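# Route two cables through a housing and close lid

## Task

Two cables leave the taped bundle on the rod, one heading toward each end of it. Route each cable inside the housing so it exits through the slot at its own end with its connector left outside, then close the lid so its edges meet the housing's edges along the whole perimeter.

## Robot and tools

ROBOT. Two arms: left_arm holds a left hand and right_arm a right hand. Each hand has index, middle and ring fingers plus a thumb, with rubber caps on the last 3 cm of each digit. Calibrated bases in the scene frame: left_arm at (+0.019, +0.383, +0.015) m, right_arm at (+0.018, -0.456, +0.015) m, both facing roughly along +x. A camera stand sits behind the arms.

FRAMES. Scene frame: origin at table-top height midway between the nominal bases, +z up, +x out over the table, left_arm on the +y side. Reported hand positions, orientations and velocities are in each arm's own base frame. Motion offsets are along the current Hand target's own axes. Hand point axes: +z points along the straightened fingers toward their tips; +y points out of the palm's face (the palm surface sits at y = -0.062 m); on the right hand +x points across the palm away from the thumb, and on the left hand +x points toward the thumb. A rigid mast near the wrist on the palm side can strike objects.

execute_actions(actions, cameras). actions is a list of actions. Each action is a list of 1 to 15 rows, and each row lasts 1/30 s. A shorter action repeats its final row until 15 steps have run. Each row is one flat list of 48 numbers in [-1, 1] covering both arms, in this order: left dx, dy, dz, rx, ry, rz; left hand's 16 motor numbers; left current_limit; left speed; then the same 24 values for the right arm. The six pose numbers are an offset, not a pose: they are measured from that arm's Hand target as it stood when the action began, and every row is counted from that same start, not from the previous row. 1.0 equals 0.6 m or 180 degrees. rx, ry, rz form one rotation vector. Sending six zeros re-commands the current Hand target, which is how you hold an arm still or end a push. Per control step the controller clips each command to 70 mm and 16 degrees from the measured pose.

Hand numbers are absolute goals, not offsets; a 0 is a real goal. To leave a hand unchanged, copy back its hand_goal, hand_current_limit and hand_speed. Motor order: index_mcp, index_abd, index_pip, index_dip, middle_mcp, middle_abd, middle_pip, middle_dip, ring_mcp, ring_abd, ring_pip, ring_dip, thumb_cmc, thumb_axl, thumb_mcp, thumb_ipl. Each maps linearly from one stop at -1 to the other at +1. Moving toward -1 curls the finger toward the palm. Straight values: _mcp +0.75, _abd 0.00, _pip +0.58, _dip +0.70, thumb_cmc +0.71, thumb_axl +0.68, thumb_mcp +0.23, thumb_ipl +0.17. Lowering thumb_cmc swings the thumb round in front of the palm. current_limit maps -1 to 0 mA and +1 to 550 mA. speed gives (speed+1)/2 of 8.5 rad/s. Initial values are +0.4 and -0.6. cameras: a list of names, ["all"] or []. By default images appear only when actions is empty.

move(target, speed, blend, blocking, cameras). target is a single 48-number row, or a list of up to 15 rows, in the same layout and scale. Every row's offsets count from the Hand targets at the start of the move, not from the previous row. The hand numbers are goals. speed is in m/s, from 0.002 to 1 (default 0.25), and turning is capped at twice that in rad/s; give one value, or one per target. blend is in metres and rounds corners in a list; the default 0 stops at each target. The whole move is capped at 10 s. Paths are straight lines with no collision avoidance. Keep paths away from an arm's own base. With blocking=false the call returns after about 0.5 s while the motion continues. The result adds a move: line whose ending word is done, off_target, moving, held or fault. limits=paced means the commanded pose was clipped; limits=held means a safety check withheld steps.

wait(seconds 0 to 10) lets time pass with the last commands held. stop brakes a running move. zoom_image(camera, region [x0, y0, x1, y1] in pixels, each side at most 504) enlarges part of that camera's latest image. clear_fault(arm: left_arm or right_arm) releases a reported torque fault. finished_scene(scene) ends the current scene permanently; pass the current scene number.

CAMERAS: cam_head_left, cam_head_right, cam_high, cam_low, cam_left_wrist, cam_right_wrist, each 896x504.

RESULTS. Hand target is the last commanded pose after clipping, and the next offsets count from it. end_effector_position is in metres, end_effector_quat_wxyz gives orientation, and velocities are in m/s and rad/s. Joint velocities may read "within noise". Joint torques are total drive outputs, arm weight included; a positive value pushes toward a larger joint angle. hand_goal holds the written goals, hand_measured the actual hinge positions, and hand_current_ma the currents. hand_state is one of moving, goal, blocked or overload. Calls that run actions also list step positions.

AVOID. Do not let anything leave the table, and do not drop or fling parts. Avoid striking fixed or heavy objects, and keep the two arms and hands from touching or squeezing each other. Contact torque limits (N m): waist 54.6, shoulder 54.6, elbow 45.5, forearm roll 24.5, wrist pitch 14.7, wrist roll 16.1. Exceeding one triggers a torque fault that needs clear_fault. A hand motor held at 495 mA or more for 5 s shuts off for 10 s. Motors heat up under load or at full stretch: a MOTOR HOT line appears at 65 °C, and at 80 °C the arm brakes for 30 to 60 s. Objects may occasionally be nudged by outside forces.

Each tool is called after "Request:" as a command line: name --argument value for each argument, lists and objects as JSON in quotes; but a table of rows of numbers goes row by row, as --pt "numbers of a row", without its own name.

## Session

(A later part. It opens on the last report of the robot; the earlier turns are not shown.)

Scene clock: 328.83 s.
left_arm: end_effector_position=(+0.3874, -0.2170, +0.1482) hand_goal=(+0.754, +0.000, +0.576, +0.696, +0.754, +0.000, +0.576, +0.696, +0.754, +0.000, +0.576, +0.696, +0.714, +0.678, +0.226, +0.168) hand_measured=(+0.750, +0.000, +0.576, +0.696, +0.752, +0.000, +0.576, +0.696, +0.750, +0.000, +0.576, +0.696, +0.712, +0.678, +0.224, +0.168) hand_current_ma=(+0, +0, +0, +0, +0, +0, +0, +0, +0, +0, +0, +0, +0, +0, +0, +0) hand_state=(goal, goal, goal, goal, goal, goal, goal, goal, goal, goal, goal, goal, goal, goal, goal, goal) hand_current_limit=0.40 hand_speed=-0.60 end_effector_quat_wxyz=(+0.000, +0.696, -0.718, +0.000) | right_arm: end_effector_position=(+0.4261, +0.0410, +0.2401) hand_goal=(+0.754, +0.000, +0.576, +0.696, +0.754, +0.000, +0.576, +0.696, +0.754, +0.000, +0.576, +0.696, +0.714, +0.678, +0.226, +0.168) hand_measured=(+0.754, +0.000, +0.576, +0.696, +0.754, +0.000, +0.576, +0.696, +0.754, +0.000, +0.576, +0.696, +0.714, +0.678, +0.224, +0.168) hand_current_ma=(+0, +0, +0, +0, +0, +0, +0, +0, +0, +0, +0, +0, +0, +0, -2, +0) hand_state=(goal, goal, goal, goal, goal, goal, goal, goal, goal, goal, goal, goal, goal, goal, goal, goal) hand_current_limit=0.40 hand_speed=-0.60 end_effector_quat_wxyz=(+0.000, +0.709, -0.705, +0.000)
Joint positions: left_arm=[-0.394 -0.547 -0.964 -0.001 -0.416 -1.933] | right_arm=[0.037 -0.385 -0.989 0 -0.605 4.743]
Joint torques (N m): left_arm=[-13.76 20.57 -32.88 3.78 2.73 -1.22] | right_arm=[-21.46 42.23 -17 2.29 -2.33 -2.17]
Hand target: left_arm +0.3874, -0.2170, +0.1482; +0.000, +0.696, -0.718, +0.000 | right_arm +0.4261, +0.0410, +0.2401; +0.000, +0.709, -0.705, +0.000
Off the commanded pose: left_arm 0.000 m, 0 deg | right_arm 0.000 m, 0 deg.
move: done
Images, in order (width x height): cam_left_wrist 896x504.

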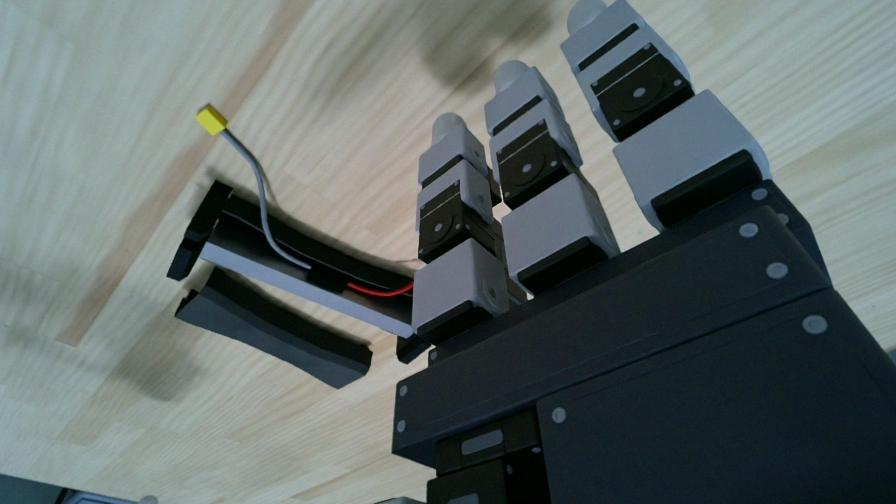

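Request:
move --target '[0.177,0.066,-0.05,0,0,0.146,0.754,0.05,0.576,0.696,0.754,-0.05,0.576,0.696,-0.068,0,-0.299,-0.174,0.714,0.678,0.226,0.168,0.4,-0.6, 0,0,0,0,0,0,0.754,0,0.576,0.696,0.754,0,0.576,0.696,0.754,0,0.576,0.696,0.714,0.678,0.226,0.168,0.4,-0.6]' --cameras '["cam_left_wrist","cam_head_left","cam_high","cam_low"]'

Request:
zoom_image --camera "cam_left_wrist" --region '[280, 0, 640, 340]'

Scene clock: 372.67 s.
left_arm: end_effector_position=(+0.3446, -0.3219, +0.1782) hand_goal=(+0.754, +0.050, +0.576, +0.696, +0.754, -0.050, +0.576, +0.696, -0.068, +0.000, -0.298, -0.174, +0.714, +0.678, +0.226, +0.168) hand_measured=(+0.750, +0.048, +0.576, +0.696, +0.752, -0.048, +0.576, +0.696, -0.050, +0.000, -0.292, -0.172, +0.712, +0.678, +0.224, +0.168) hand_current_ma=(+0, +0, +0, +0, +0, +0, +0, +0, +8, +0, +1, +0, +0, +0, +0, +0) hand_state=(goal, goal, goal, goal, goal, goal, goal, goal, goal, goal, goal, goal, goal, goal, goal, goal) hand_current_limit=0.40 hand_speed=-0.60 end_effector_quat_wxyz=(+0.000, -0.515, +0.857, +0.000) | right_arm: end_effector_position=(+0.4261, +0.0410, +0.2401) hand_goal=(+0.754, +0.000, +0.576, +0.696, +0.754, +0.000, +0.576, +0.696, +0.754, +0.000, +0.576, +0.696, +0.714, +0.678, +0.226, +0.168) hand_measured=(+0.754, +0.000, +0.576, +0.696, +0.754, +0.000, +0.576, +0.696, +0.754, +0.000, +0.576, +0.696, +0.714, +0.678, +0.224, +0.168) hand_current_ma=(+0, +0, +0, +0, +0, +0, +0, +0, +0, +0, +0, +0, +0, +0, -2, +0) hand_state=(goal, goal, goal, goal, goal, goal, goal, goal, goal, goal, goal, goal, goal, goal, goal, goal) hand_current_limit=0.40 hand_speed=-0.60 end_effector_quat_wxyz=(+0.000, +0.709, -0.705, +0.000)
Joint positions: left_arm=[-0.671 -0.563 -1.081 0 -0.518 -1.752] | right_arm=[0.037 -0.385 -0.989 0 -0.605 4.743]
Joint torques (N m): left_arm=[-13.55 22.52 -34.84 -2.24 -2.67 1.03] | right_arm=[-21.25 42.07 -17.08 2.2 -2.31 -2.06]
Hand target: left_arm +0.3445, -0.3219, +0.1782; +0.000, -0.515, +0.857, +0.000 | right_arm +0.4261, +0.0410, +0.2401; +0.000, +0.709, -0.705, +0.000
Off the commanded pose: left_arm 0.000 m, 0 deg | right_arm 0.000 m, 0 deg.
move: done
Images, in order (width x height): cam_head_left 896x504, cam_high 896x504, cam_low 896x504, cam_left_wrist 896x504.

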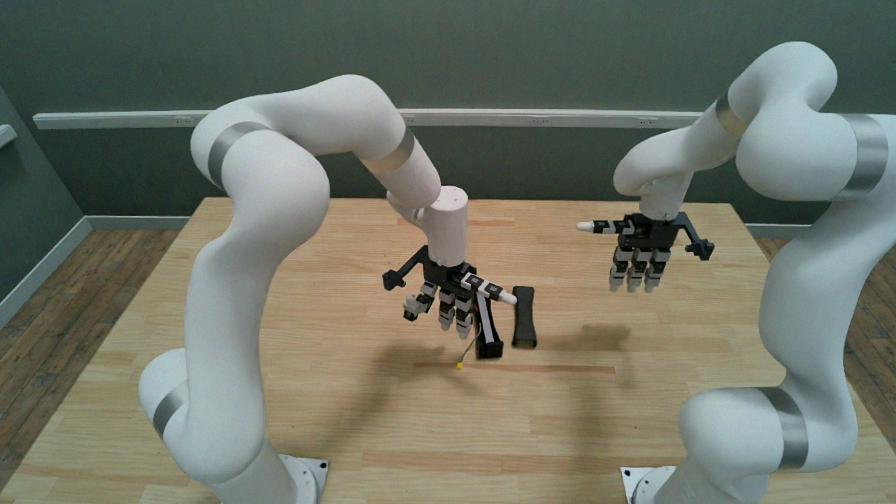

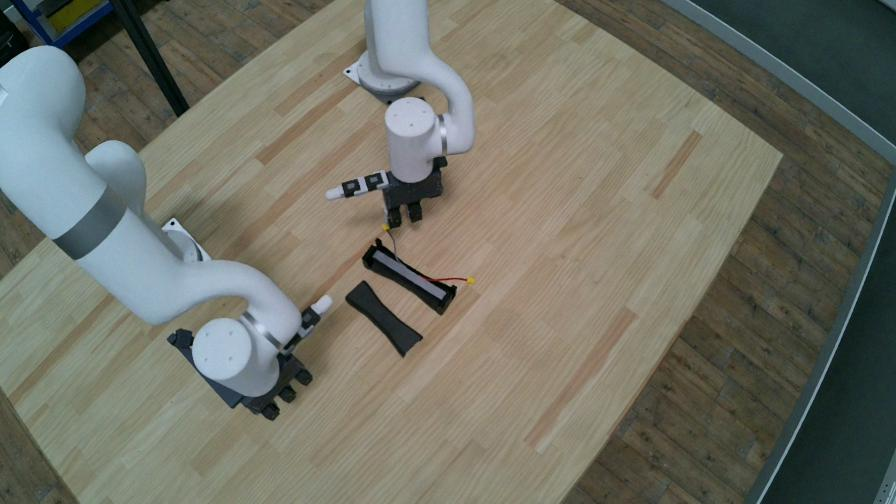

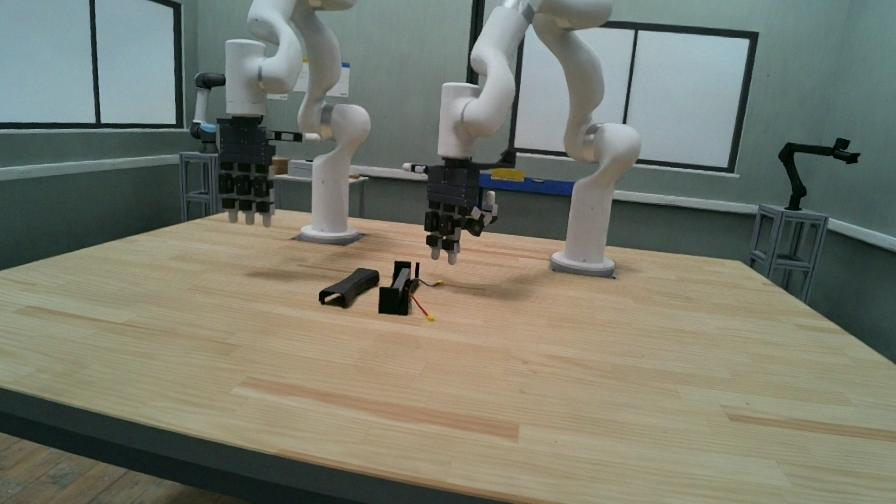

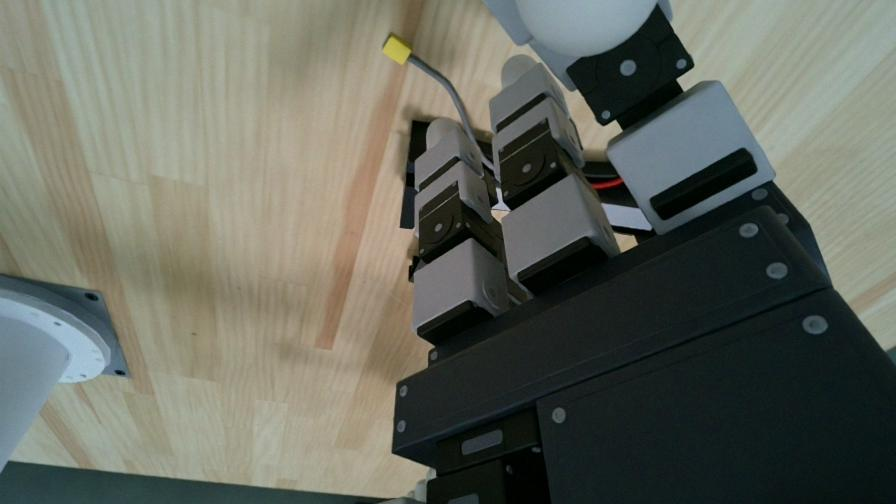

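Scaled by 1.400 from the camera's 896x504 image, which has a finer 1280x720 frame.

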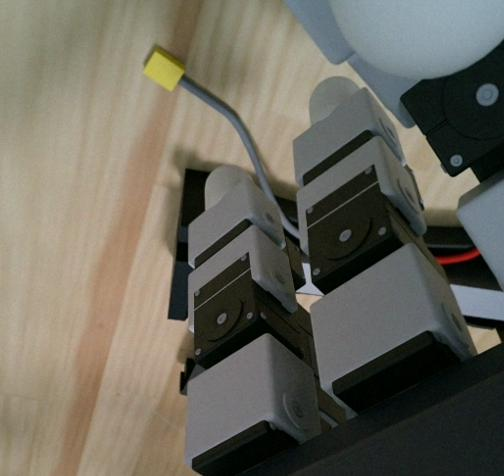

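Request:
move --target '[0.076,0.026,0.072,0,0,0,0.754,0.05,0.576,0.696,0.754,-0.05,0.576,0.696,-0.068,0,-0.299,-0.174,0.714,0.678,0.226,0.168,0.4,-0.6, 0,0,0,0,0,0,0.754,0,0.576,0.696,0.754,0,0.576,0.696,0.754,0,0.576,0.696,0.714,0.678,0.226,0.168,0.4,-0.6]' --cameras '["cam_left_wrist","cam_head_left","cam_high"]' --speed 0.1

Request:
zoom_image --camera "cam_left_wrist" --region '[350, 0, 640, 280]'

Request:
zoom_image --camera "cam_head_left" --region '[400, 275, 550, 400]'

Scene clock: 386.53 s.
left_arm: end_effector_position=(+0.3093, -0.3548, +0.1350) hand_goal=(+0.754, +0.050, +0.576, +0.696, +0.754, -0.050, +0.576, +0.696, -0.068, +0.000, -0.298, -0.174, +0.714, +0.678, +0.226, +0.168) hand_measured=(+0.750, +0.048, +0.576, +0.696, +0.752, -0.048, +0.576, +0.696, -0.050, +0.000, -0.292, -0.172, +0.712, +0.678, +0.224, +0.168) hand_current_ma=(+0, +0, +0, +0, +0, +0, +0, +0, +8, +0, +1, +0, +0, +0, +0, +0) hand_state=(goal, goal, goal, goal, goal, goal, goal, goal, goal, goal, goal, goal, goal, goal, goal, goal) hand_current_limit=0.40 hand_speed=-0.60 end_effector_quat_wxyz=(+0.000, -0.515, +0.857, +0.000) | right_arm: end_effector_position=(+0.4261, +0.0410, +0.2401) hand_goal=(+0.754, +0.000, +0.576, +0.696, +0.754, +0.000, +0.576, +0.696, +0.754, +0.000, +0.576, +0.696, +0.714, +0.678, +0.226, +0.168) hand_measured=(+0.754, +0.000, +0.576, +0.696, +0.754, +0.000, +0.576, +0.696, +0.754, +0.000, +0.576, +0.696, +0.714, +0.678, +0.224, +0.168) hand_current_ma=(+0, +0, +0, +0, +0, +0, +0, +0, +0, +0, +0, +0, +0, +0, -2, +0) hand_state=(goal, goal, goal, goal, goal, goal, goal, goal, goal, goal, goal, goal, goal, goal, goal, goal) hand_current_limit=0.40 hand_speed=-0.60 end_effector_quat_wxyz=(+0.000, +0.709, -0.705, +0.000)
Joint positions: left_arm=[-0.759 -0.63 -1.062 -0.001 -0.432 -1.84] | right_arm=[0.037 -0.385 -0.989 0 -0.605 4.743]
Joint torques (N m): left_arm=[-13.73 23.62 -25.43 3.69 2.72 -1.31] | right_arm=[-21.07 41.88 -17.03 2.23 -2.16 -1.99]
Hand target: left_arm +0.3093, -0.3548, +0.1350; +0.000, -0.515, +0.857, +0.000 | right_arm +0.4261, +0.0410, +0.2401; +0.000, +0.709, -0.705, +0.000
Off the commanded pose: left_arm 0.000 m, 0 deg | right_arm 0.000 m, 0 deg.
move: done
Images, in order (width x height): cam_head_left 896x504, cam_high 896x504, cam_left_wrist 896x504.

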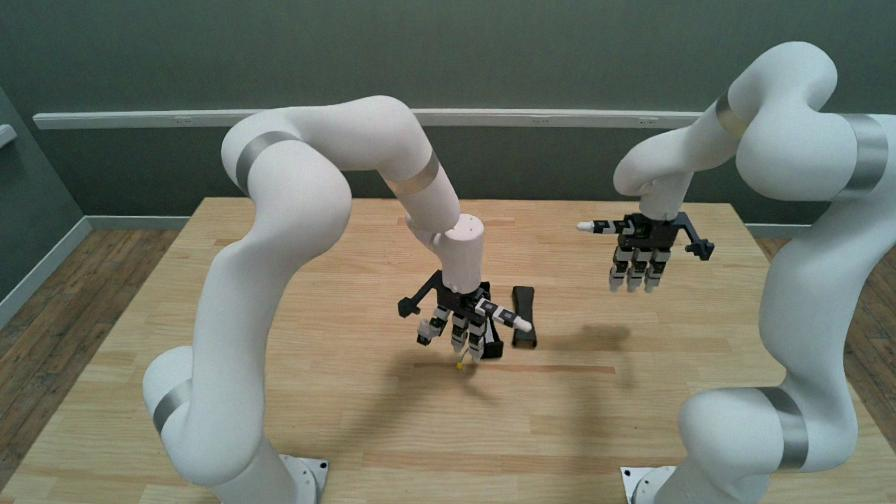

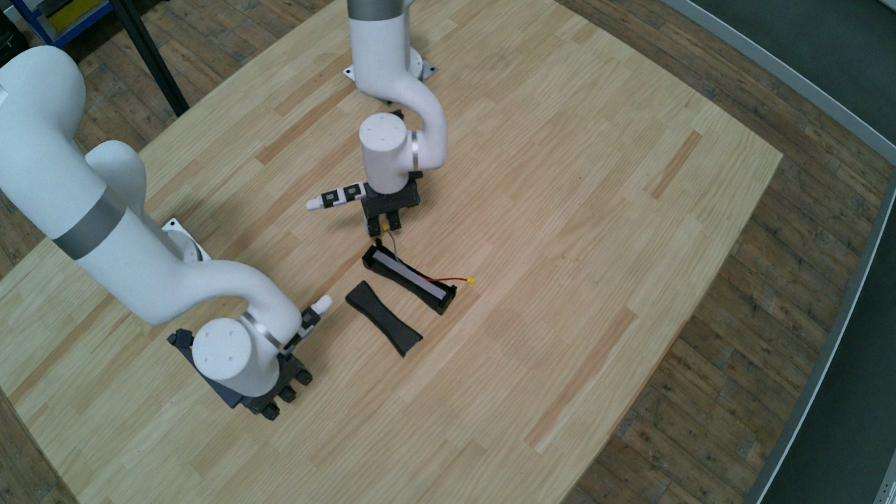

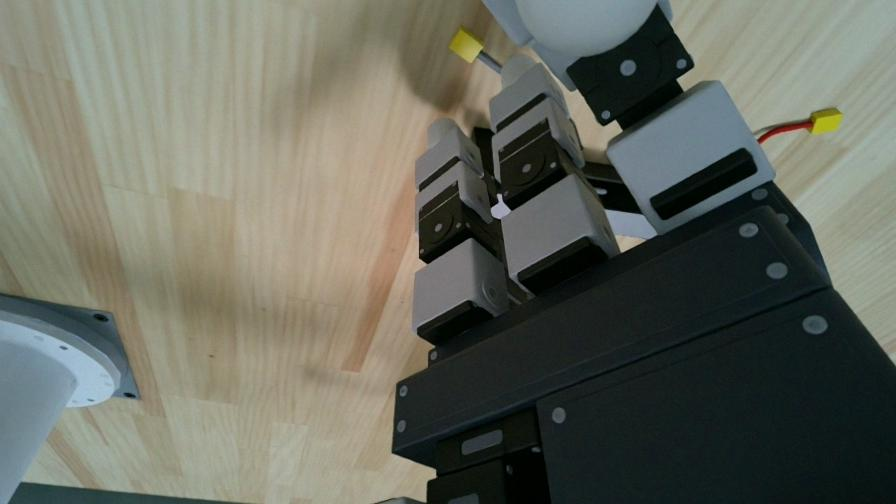

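Scaled by 1.738 from the camera's 896x504 image, which has a finer 1280x720 frame.

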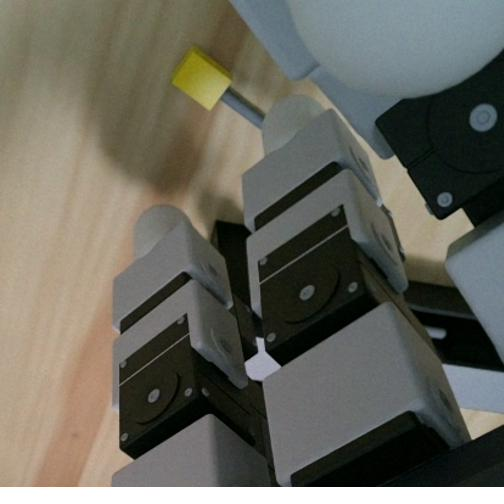

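Scaled by 3.360 from the camera's 896x504 image, which has a finer 1280x720 frame.

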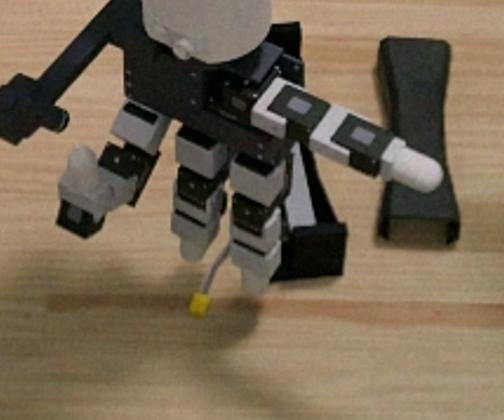

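Request:
move --target '[-0.005,0.02,0.0283,0,0,0,0.754,0.05,0.576,0.696,0.754,-0.05,0.576,0.696,-0.068,0,-0.299,-0.174,0.714,0.678,0.226,0.168,0.4,-0.6, 0,0,0,0,0,0,0.754,0,0.576,0.696,0.754,0,0.576,0.696,0.754,0,0.576,0.696,0.714,0.678,0.226,0.168,0.4,-0.6]' --cameras '["cam_left_wrist","cam_head_left","cam_low"]' --speed 0.1

Request:
zoom_image --camera "cam_left_wrist" --region '[390, 0, 590, 200]'

Request:
zoom_image --camera "cam_head_left" --region '[420, 310, 520, 400]'

Request:
zoom_image --camera "cam_low" --region '[360, 200, 500, 330]'

Scene clock: 408.43 s.
left_arm: end_effector_position=(+0.3002, -0.3465, +0.1180) hand_goal=(+0.754, +0.050, +0.576, +0.696, +0.754, -0.050, +0.576, +0.696, -0.068, +0.000, -0.298, -0.174, +0.714, +0.678, +0.226, +0.168) hand_measured=(+0.750, +0.048, +0.576, +0.696, +0.752, -0.048, +0.576, +0.696, -0.050, +0.000, -0.292, -0.172, +0.712, +0.678, +0.224, +0.168) hand_current_ma=(+0, +0, +0, +0, +0, +0, +0, +0, +8, +0, +1, +0, +0, +0, +0, +0) hand_state=(goal, goal, goal, goal, goal, goal, goal, goal, goal, goal, goal, goal, goal, goal, goal, goal) hand_current_limit=0.40 hand_speed=-0.60 end_effector_quat_wxyz=(+0.000, -0.515, +0.857, +0.000) | right_arm: end_effector_position=(+0.4261, +0.0410, +0.2401) hand_goal=(+0.754, +0.000, +0.576, +0.696, +0.754, +0.000, +0.576, +0.696, +0.754, +0.000, +0.576, +0.696, +0.714, +0.678, +0.226, +0.168) hand_measured=(+0.754, +0.000, +0.576, +0.696, +0.754, +0.000, +0.576, +0.696, +0.754, +0.000, +0.576, +0.696, +0.714, +0.678, +0.224, +0.168) hand_current_ma=(+0, +0, +0, +0, +0, +0, +0, +0, +0, +0, +0, +0, +0, +0, -2, +0) hand_state=(goal, goal, goal, goal, goal, goal, goal, goal, goal, goal, goal, goal, goal, goal, goal, goal) hand_current_limit=0.40 hand_speed=-0.60 end_effector_quat_wxyz=(+0.000, +0.709, -0.705, +0.000)
Joint positions: left_arm=[-0.76 -0.641 -1.026 0 -0.384 -1.84] | right_arm=[0.037 -0.385 -0.989 0 -0.605 4.743]
Joint torques (N m): left_arm=[-14.14 23.54 -14.34 2.91 2.71 -1.25] | right_arm=[-20.97 41.95 -17.24 2.31 -2.11 -1.85]
Hand target: left_arm +0.3002, -0.3465, +0.1180; +0.000, -0.515, +0.857, +0.000 | right_arm +0.4261, +0.0410, +0.2401; +0.000, +0.709, -0.705, +0.000
Off the commanded pose: left_arm 0.000 m, 0 deg | right_arm 0.000 m, 0 deg.
move: done
Images, in order (width x height): cam_head_left 896x504, cam_low 896x504, cam_left_wrist 896x504.

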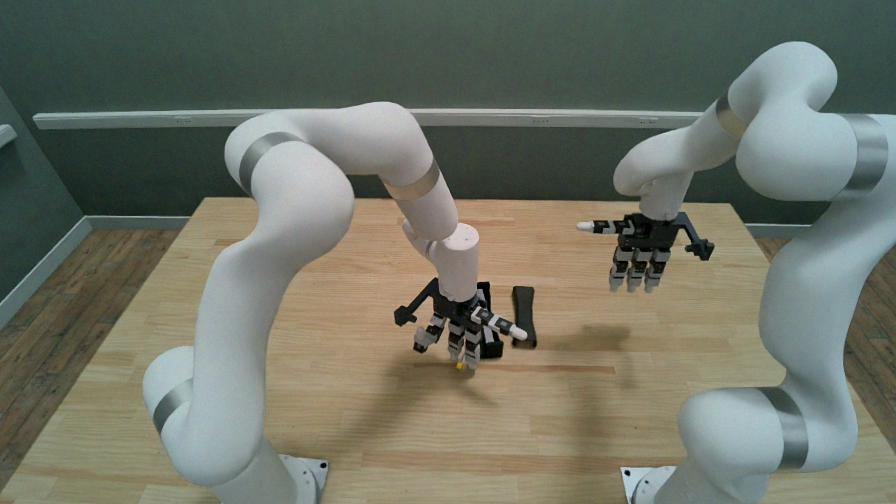

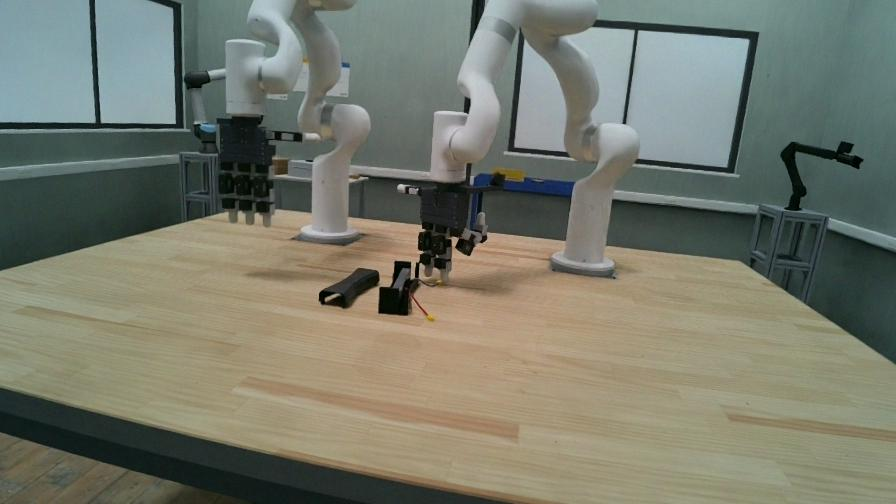

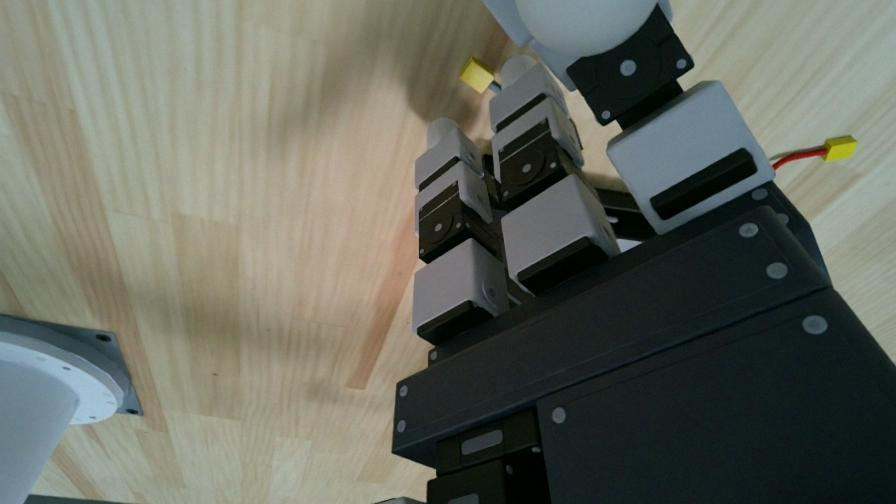

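Scaled by 2.520 from the camera's 896x504 image, which has a finer 1280x720 frame.

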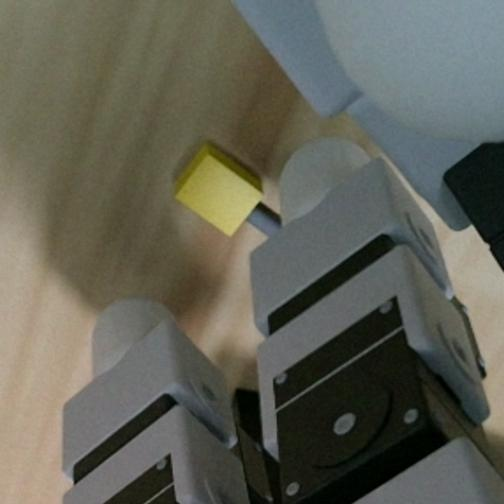

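Scaled by 5.040 from the camera's 896x504 image, which has a finer 1280x720 frame.

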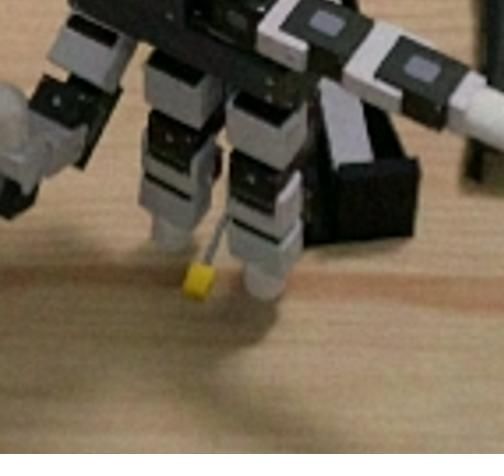

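Scaled by 3.600 from the camera's 896x504 image, which has a finer 1280x720 frame.

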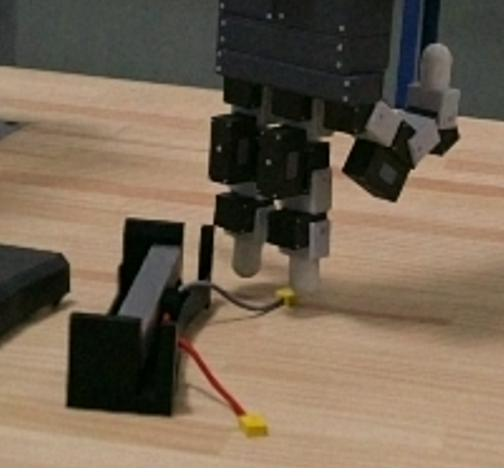

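Request:
move --target '[0.0375,0.0,-0.0667,0,0,0,0.754,-0.25,0.576,0.696,-0.45,0,-0.95,-0.95,0.754,0.25,0.576,0.696,0.714,0.678,0.226,0.168,0.4,-0.4, 0,0,0,0,0,0,0.754,0,0.576,0.696,0.754,0,0.576,0.696,0.754,0,0.576,0.696,0.714,0.678,0.226,0.168,0.4,-0.6]' --cameras '["cam_left_wrist","cam_head_left","cam_low"]' --speed 0.1

Request:
zoom_image --camera "cam_low" --region '[360, 200, 500, 330]'

Scene clock: 461.13 s.
left_arm: end_effector_position=(+0.2896, -0.3664, +0.1580) hand_goal=(+0.754, -0.250, +0.576, +0.696, -0.450, +0.000, -0.950, -0.950, +0.754, +0.250, +0.576, +0.696, +0.714, +0.678, +0.226, +0.168) hand_measured=(+0.750, -0.246, +0.576, +0.696, -0.380, +0.004, -0.630, -0.540, +0.750, +0.246, +0.574, +0.694, +0.712, +0.678, +0.224, +0.168) hand_current_ma=(+0, +0, +0, +0, +95, +0, +374, +385, +0, +0, +0, +0, +0, +0, +0, +0) hand_state=(goal, goal, goal, goal, blocked, goal, moving, blocked, goal, goal, goal, goal, goal, goal, goal, goal) hand_current_limit=0.40 hand_speed=-0.40 end_effector_quat_wxyz=(+0.000, -0.515, +0.857, +0.000) | right_arm: end_effector_position=(+0.4261, +0.0410, +0.2401) hand_goal=(+0.754, +0.000, +0.576, +0.696, +0.754, +0.000, +0.576, +0.696, +0.754, +0.000, +0.576, +0.696, +0.714, +0.678, +0.226, +0.168) hand_measured=(+0.754, +0.000, +0.576, +0.696, +0.754, +0.000, +0.576, +0.696, +0.754, +0.000, +0.576, +0.696, +0.714, +0.678, +0.224, +0.168) hand_current_ma=(+0, +0, +0, +0, +0, +0, +0, +0, +0, +0, +0, +0, +0, +0, -2, +0) hand_state=(goal, goal, goal, goal, goal, goal, goal, goal, goal, goal, goal, goal, goal, goal, goal, goal) hand_current_limit=0.40 hand_speed=-0.60 end_effector_quat_wxyz=(+0.000, +0.709, -0.705, +0.000)
Joint positions: left_arm=[-0.8 -0.577 -1.044 0 -0.467 -1.881] | right_arm=[0.037 -0.385 -0.989 0 -0.605 4.743]
Joint torques (N m): left_arm=[-13.5 46 -33.87 3.62 -2.65 -1.29] | right_arm=[-21.27 41.38 -16.89 2.26 -2.09 -1.81]
Hand target: left_arm +0.2896, -0.3664, +0.1581; +0.000, -0.515, +0.857, +0.000 | right_arm +0.4261, +0.0410, +0.2401; +0.000, +0.709, -0.705, +0.000
Off the commanded pose: left_arm 0.000 m, 0 deg | right_arm 0.000 m, 0 deg.
move: done
Images, in order (width x height): cam_head_left 896x504, cam_low 896x504, cam_left_wrist 896x504.

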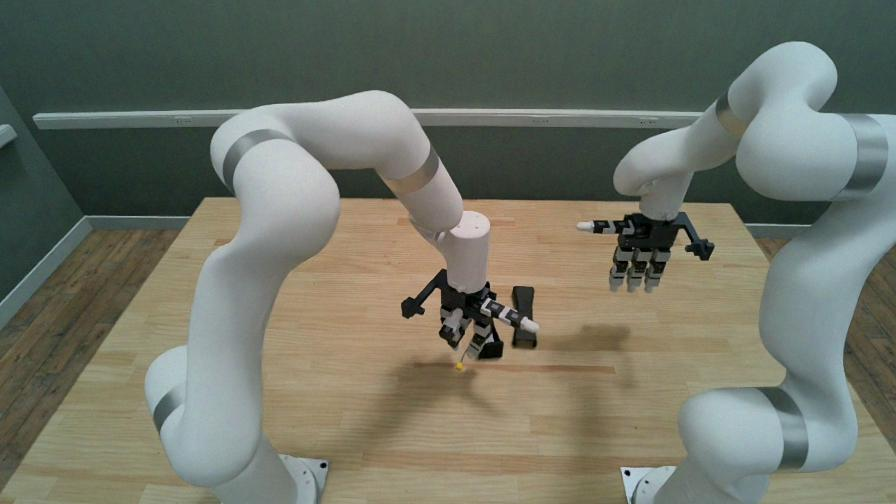

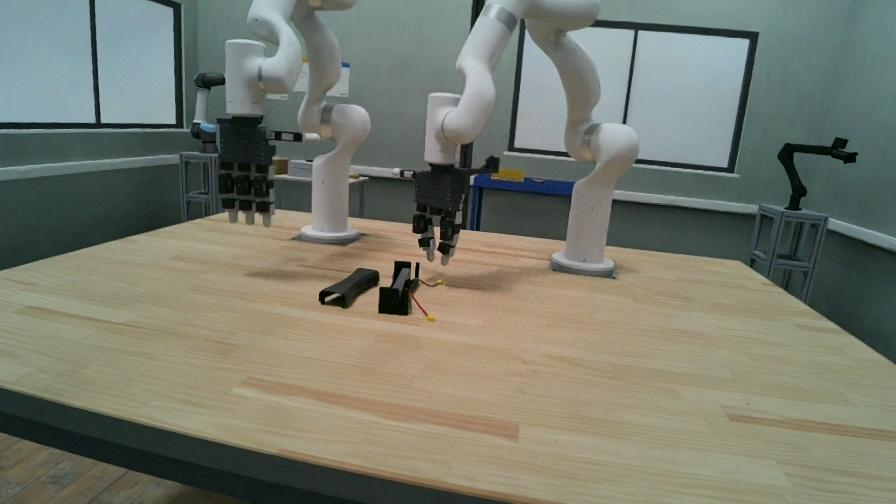

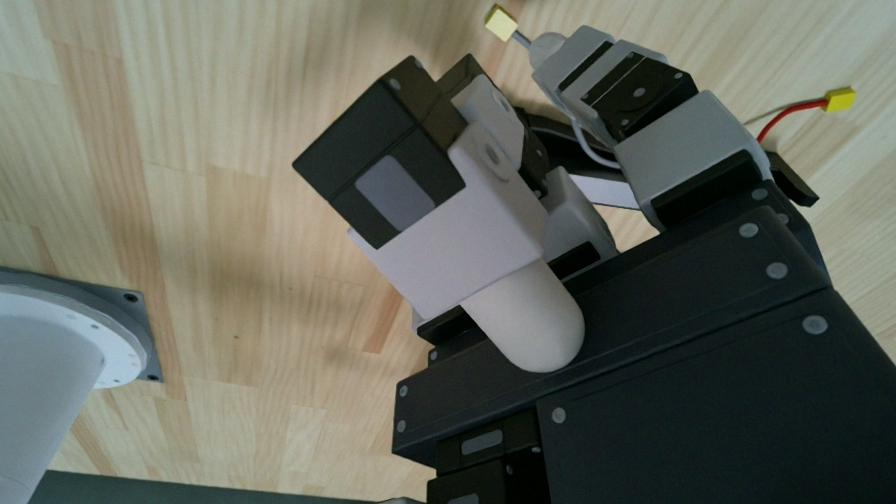

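Scaled by 3.600 from the camera's 896x504 image, which has a finer 1280x720 frame.

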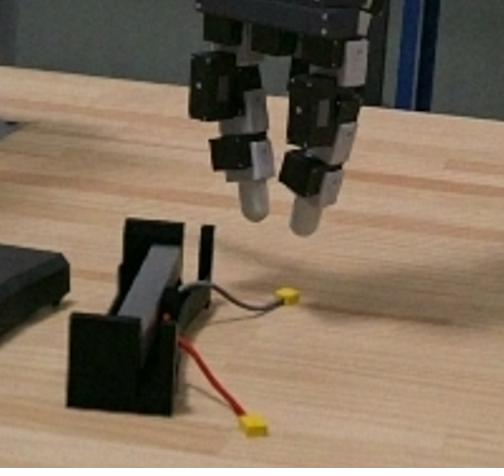

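Request:
move --target '[0,0.0,0,0,0,0,0.754,-0.25,0.576,0.696,0.754,0,-0.9,-0.3,0.754,0.25,0.576,0.696,0.714,0.678,0.226,0.168,0.4,-0.4, 0,0,0,0,0,0,0.754,0,0.576,0.696,0.754,0,0.576,0.696,0.754,0,0.576,0.696,0.714,0.678,0.226,0.168,0.4,-0.6]' --cameras '["cam_left_wrist"]' --speed 0.1

Scene clock: 475.10 s.
left_arm: end_effector_position=(+0.2896, -0.3664, +0.1581) hand_goal=(+0.754, -0.250, +0.576, +0.696, +0.754, +0.000, -0.900, -0.300, +0.754, +0.250, +0.576, +0.696, +0.714, +0.678, +0.226, +0.168) hand_measured=(+0.750, -0.246, +0.576, +0.696, +0.752, +0.002, -0.894, -0.302, +0.750, +0.246, +0.574, +0.694, +0.712, +0.678, +0.224, +0.168) hand_current_ma=(+0, +0, +0, +0, +0, +0, +1, +0, +0, +0, +0, +0, +0, +0, +0, +0) hand_state=(goal, goal, goal, goal, goal, goal, goal, goal, goal, goal, goal, goal, goal, goal, goal, goal) hand_current_limit=0.40 hand_speed=-0.40 end_effector_quat_wxyz=(+0.000, -0.515, +0.857, +0.000) | right_arm: end_effector_position=(+0.4261, +0.0410, +0.2401) hand_goal=(+0.754, +0.000, +0.576, +0.696, +0.754, +0.000, +0.576, +0.696, +0.754, +0.000, +0.576, +0.696, +0.714, +0.678, +0.226, +0.168) hand_measured=(+0.754, +0.000, +0.576, +0.696, +0.754, +0.000, +0.576, +0.696, +0.754, +0.000, +0.576, +0.696, +0.714, +0.678, +0.224, +0.168) hand_current_ma=(+0, +0, +0, +0, +0, +0, +0, +0, +0, +0, +0, +0, +0, +0, -2, +0) hand_state=(goal, goal, goal, goal, goal, goal, goal, goal, goal, goal, goal, goal, goal, goal, goal, goal) hand_current_limit=0.40 hand_speed=-0.60 end_effector_quat_wxyz=(+0.000, +0.709, -0.705, +0.000)
Joint positions: left_arm=[-0.8 -0.577 -1.044 0 -0.467 -1.881] | right_arm=[0.037 -0.385 -0.989 0 -0.605 4.743]
Joint torques (N m): left_arm=[-13.45 45.59 -33.51 3.94 -2.37 -1.2] | right_arm=[-20.59 41.93 -16.73 2.5 -1.99 -1.67]
Hand target: left_arm +0.2896, -0.3664, +0.1581; +0.000, -0.515, +0.857, +0.000 | right_arm +0.4261, +0.0410, +0.2401; +0.000, +0.709, -0.705, +0.000
Off the commanded pose: left_arm 0.000 m, 0 deg | right_arm 0.000 m, 0 deg.
move: done
Images, in order (width x height): cam_left_wrist 896x504.

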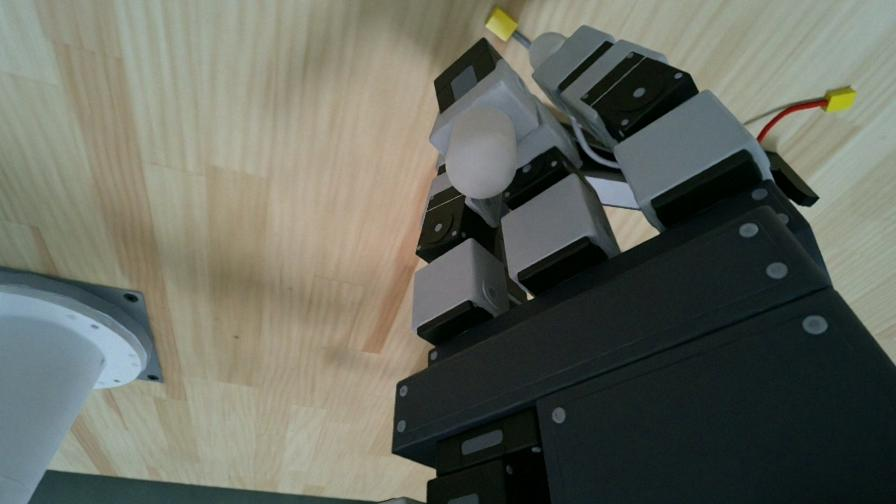

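Request:
move --target '[0,0.0,0,0,0,0,0.754,-0.25,0.576,0.696,0.98,0,-0.97,-0.4,0.754,0.25,0.576,0.696,0.714,0.678,0.226,0.168,0.4,-0.4, 0,0,0,0,0,0,0.754,0,0.576,0.696,0.754,0,0.576,0.696,0.754,0,0.576,0.696,0.714,0.678,0.226,0.168,0.4,-0.6]' --cameras '["cam_left_wrist"]' --speed 0.1

Scene clock: 481.47 s.
left_arm: end_effector_position=(+0.2896, -0.3664, +0.1581) hand_goal=(+0.754, -0.250, +0.576, +0.696, +0.980, +0.000, -0.970, -0.400, +0.754, +0.250, +0.576, +0.696, +0.714, +0.678, +0.226, +0.168) hand_measured=(+0.750, -0.246, +0.576, +0.696, +0.976, +0.002, -0.962, -0.398, +0.750, +0.246, +0.574, +0.694, +0.712, +0.678, +0.224, +0.168) hand_current_ma=(+0, +0, +0, +0, +0, +0, +1, +0, +0, +0, +0, +0, +0, +0, +0, +0) hand_state=(goal, goal, goal, goal, goal, goal, goal, goal, goal, goal, goal, goal, goal, goal, goal, goal) hand_current_limit=0.40 hand_speed=-0.40 end_effector_quat_wxyz=(+0.000, -0.515, +0.857, +0.000) | right_arm: end_effector_position=(+0.4261, +0.0410, +0.2401) hand_goal=(+0.754, +0.000, +0.576, +0.696, +0.754, +0.000, +0.576, +0.696, +0.754, +0.000, +0.576, +0.696, +0.714, +0.678, +0.226, +0.168) hand_measured=(+0.754, +0.000, +0.576, +0.696, +0.754, +0.000, +0.576, +0.696, +0.754, +0.000, +0.576, +0.696, +0.714, +0.678, +0.224, +0.168) hand_current_ma=(+0, +0, +0, +0, +0, +0, +0, +0, +0, +0, +0, +0, +0, +0, -2, +0) hand_state=(goal, goal, goal, goal, goal, goal, goal, goal, goal, goal, goal, goal, goal, goal, goal, goal) hand_current_limit=0.40 hand_speed=-0.60 end_effector_quat_wxyz=(+0.000, +0.709, -0.705, +0.000)
Joint positions: left_arm=[-0.8 -0.577 -1.044 0 -0.467 -1.881] | right_arm=[0.037 -0.385 -0.989 0 -0.605 4.743]
Joint torques (N m): left_arm=[-13.69 44.95 -31.8 3.52 -2.27 -1.27] | right_arm=[-21.96 41.86 -16.71 2.24 -1.89 -1.64]
Hand target: left_arm +0.2896, -0.3664, +0.1581; +0.000, -0.515, +0.857, +0.000 | right_arm +0.4261, +0.0410, +0.2401; +0.000, +0.709, -0.705, +0.000
Off the commanded pose: left_arm 0.000 m, 0 deg | right_arm 0.000 m, 0 deg.
move: done
Images, in order (width x height): cam_left_wrist 896x504.

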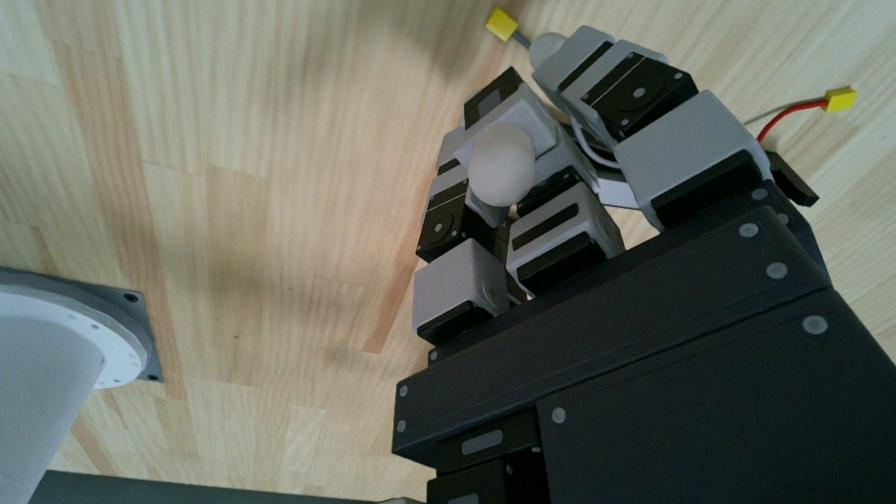

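Request:
move --target '[0,0.0,0.055,0,0,0,0.754,-0.2,0.576,0.696,0.98,0,-0.97,-0.4,0.754,0.2,0.576,0.696,0.714,0.678,0.226,0.168,0.4,-0.4, 0,0,0,0,0,0,0.754,0,0.576,0.696,0.754,0,0.576,0.696,0.754,0,0.576,0.696,0.714,0.678,0.226,0.168,0.4,-0.6]' --cameras '["cam_left_wrist","cam_head_left","cam_low"]' --speed 0.1

Request:
zoom_image --camera "cam_left_wrist" --region '[420, 0, 620, 200]'

Request:
zoom_image --camera "cam_head_left" --region '[420, 310, 520, 400]'

Request:
zoom_image --camera "cam_low" --region '[360, 200, 500, 330]'

Scene clock: 501.93 s.
left_arm: end_effector_position=(+0.2896, -0.3664, +0.1251) hand_goal=(+0.754, -0.200, +0.576, +0.696, +0.980, +0.000, -0.970, -0.400, +0.754, +0.200, +0.576, +0.696, +0.714, +0.678, +0.226, +0.168) hand_measured=(+0.750, -0.202, +0.576, +0.696, +0.976, +0.002, -0.962, -0.398, +0.750, +0.202, +0.574, +0.694, +0.712, +0.678, +0.224, +0.168) hand_current_ma=(+0, +0, +0, +0, +0, +0, +1, +0, +0, +0, +0, +0, +0, +0, +0, +0) hand_state=(goal, goal, goal, goal, goal, goal, goal, goal, goal, goal, goal, goal, goal, goal, goal, goal) hand_current_limit=0.40 hand_speed=-0.40 end_effector_quat_wxyz=(+0.000, -0.515, +0.857, +0.000) | right_arm: end_effector_position=(+0.4261, +0.0410, +0.2401) hand_goal=(+0.754, +0.000, +0.576, +0.696, +0.754, +0.000, +0.576, +0.696, +0.754, +0.000, +0.576, +0.696, +0.714, +0.678, +0.226, +0.168) hand_measured=(+0.754, +0.000, +0.576, +0.696, +0.754, +0.000, +0.576, +0.696, +0.754, +0.000, +0.576, +0.696, +0.714, +0.678, +0.224, +0.168) hand_current_ma=(+0, +0, +0, +0, +0, +0, +0, +0, +0, +0, +0, +0, +0, +0, -2, +0) hand_state=(goal, goal, goal, goal, goal, goal, goal, goal, goal, goal, goal, goal, goal, goal, goal, goal) hand_current_limit=0.40 hand_speed=-0.60 end_effector_quat_wxyz=(+0.000, +0.709, -0.705, +0.000)
Joint positions: left_arm=[-0.8 -0.638 -1.045 0 -0.406 -1.881] | right_arm=[0.037 -0.385 -0.989 0 -0.605 4.743]
Joint torques (N m): left_arm=[-13.78 23.65 -32.83 2.52 2.76 -0.87] | right_arm=[-21.29 41.64 -16.74 2.13 -1.85 -1.54]
Hand target: left_arm +0.2896, -0.3664, +0.1251; +0.000, -0.515, +0.857, +0.000 | right_arm +0.4261, +0.0410, +0.2401; +0.000, +0.709, -0.705, +0.000
Off the commanded pose: left_arm 0.000 m, 0 deg | right_arm 0.000 m, 0 deg.
move: done
Images, in order (width x height): cam_head_left 896x504, cam_low 896x504, cam_left_wrist 896x504.

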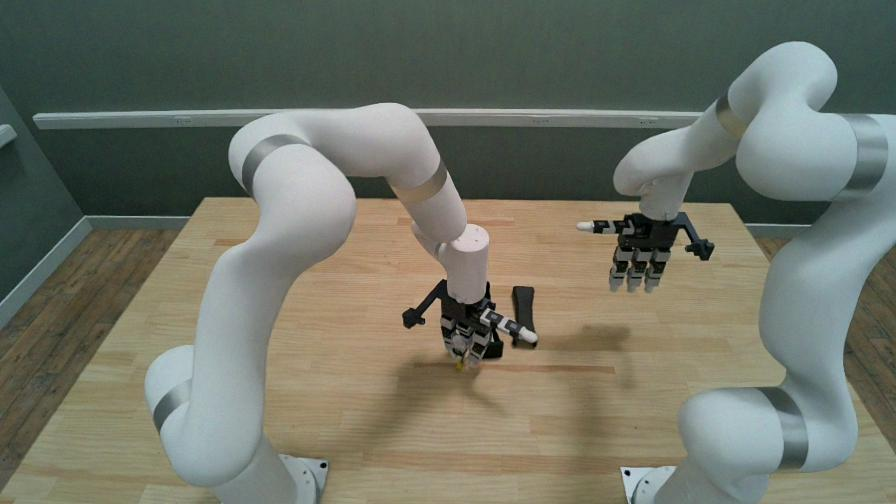

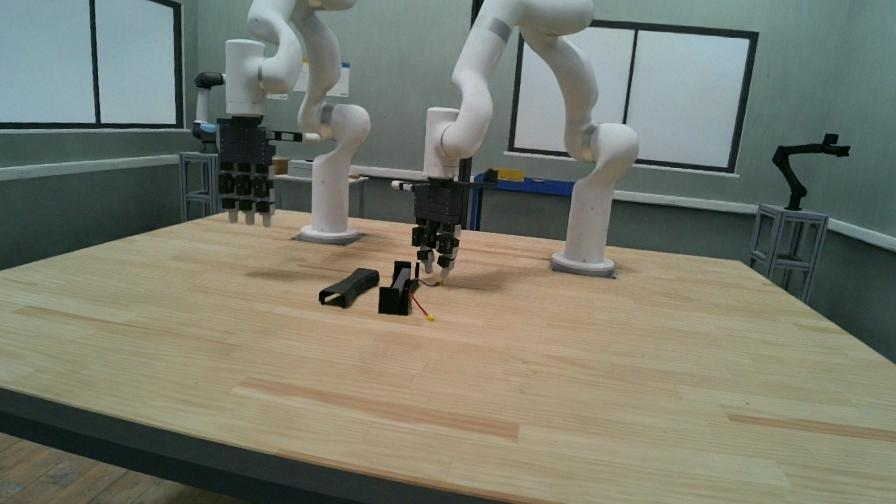

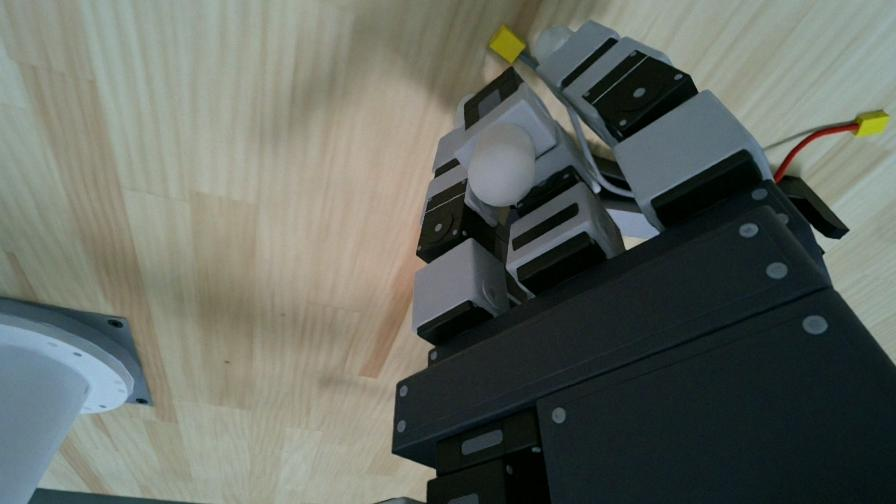

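Scaled by 2.520 from the camera's 896x504 image, which has a finer 1280x720 frame.

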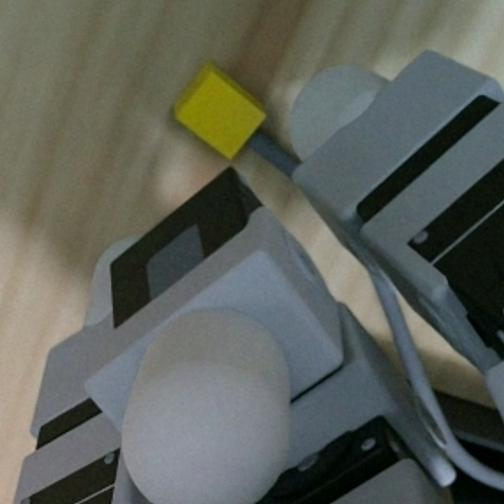

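Scaled by 5.040 from the camera's 896x504 image, which has a finer 1280x720 frame.

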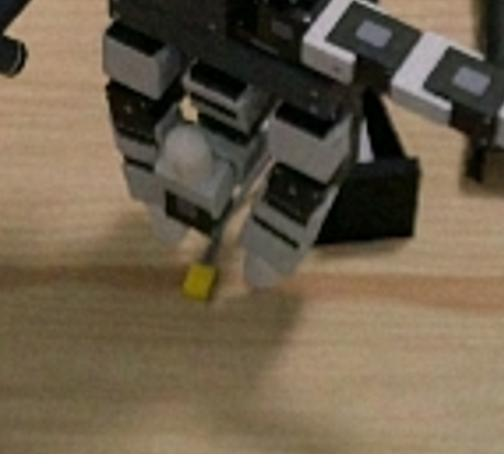

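Scaled by 3.600 from the camera's 896x504 image, which has a finer 1280x720 frame.

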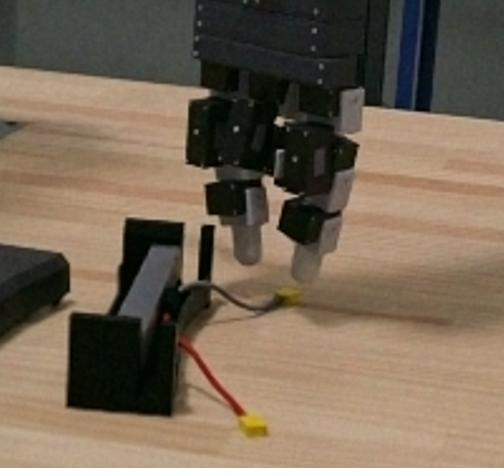

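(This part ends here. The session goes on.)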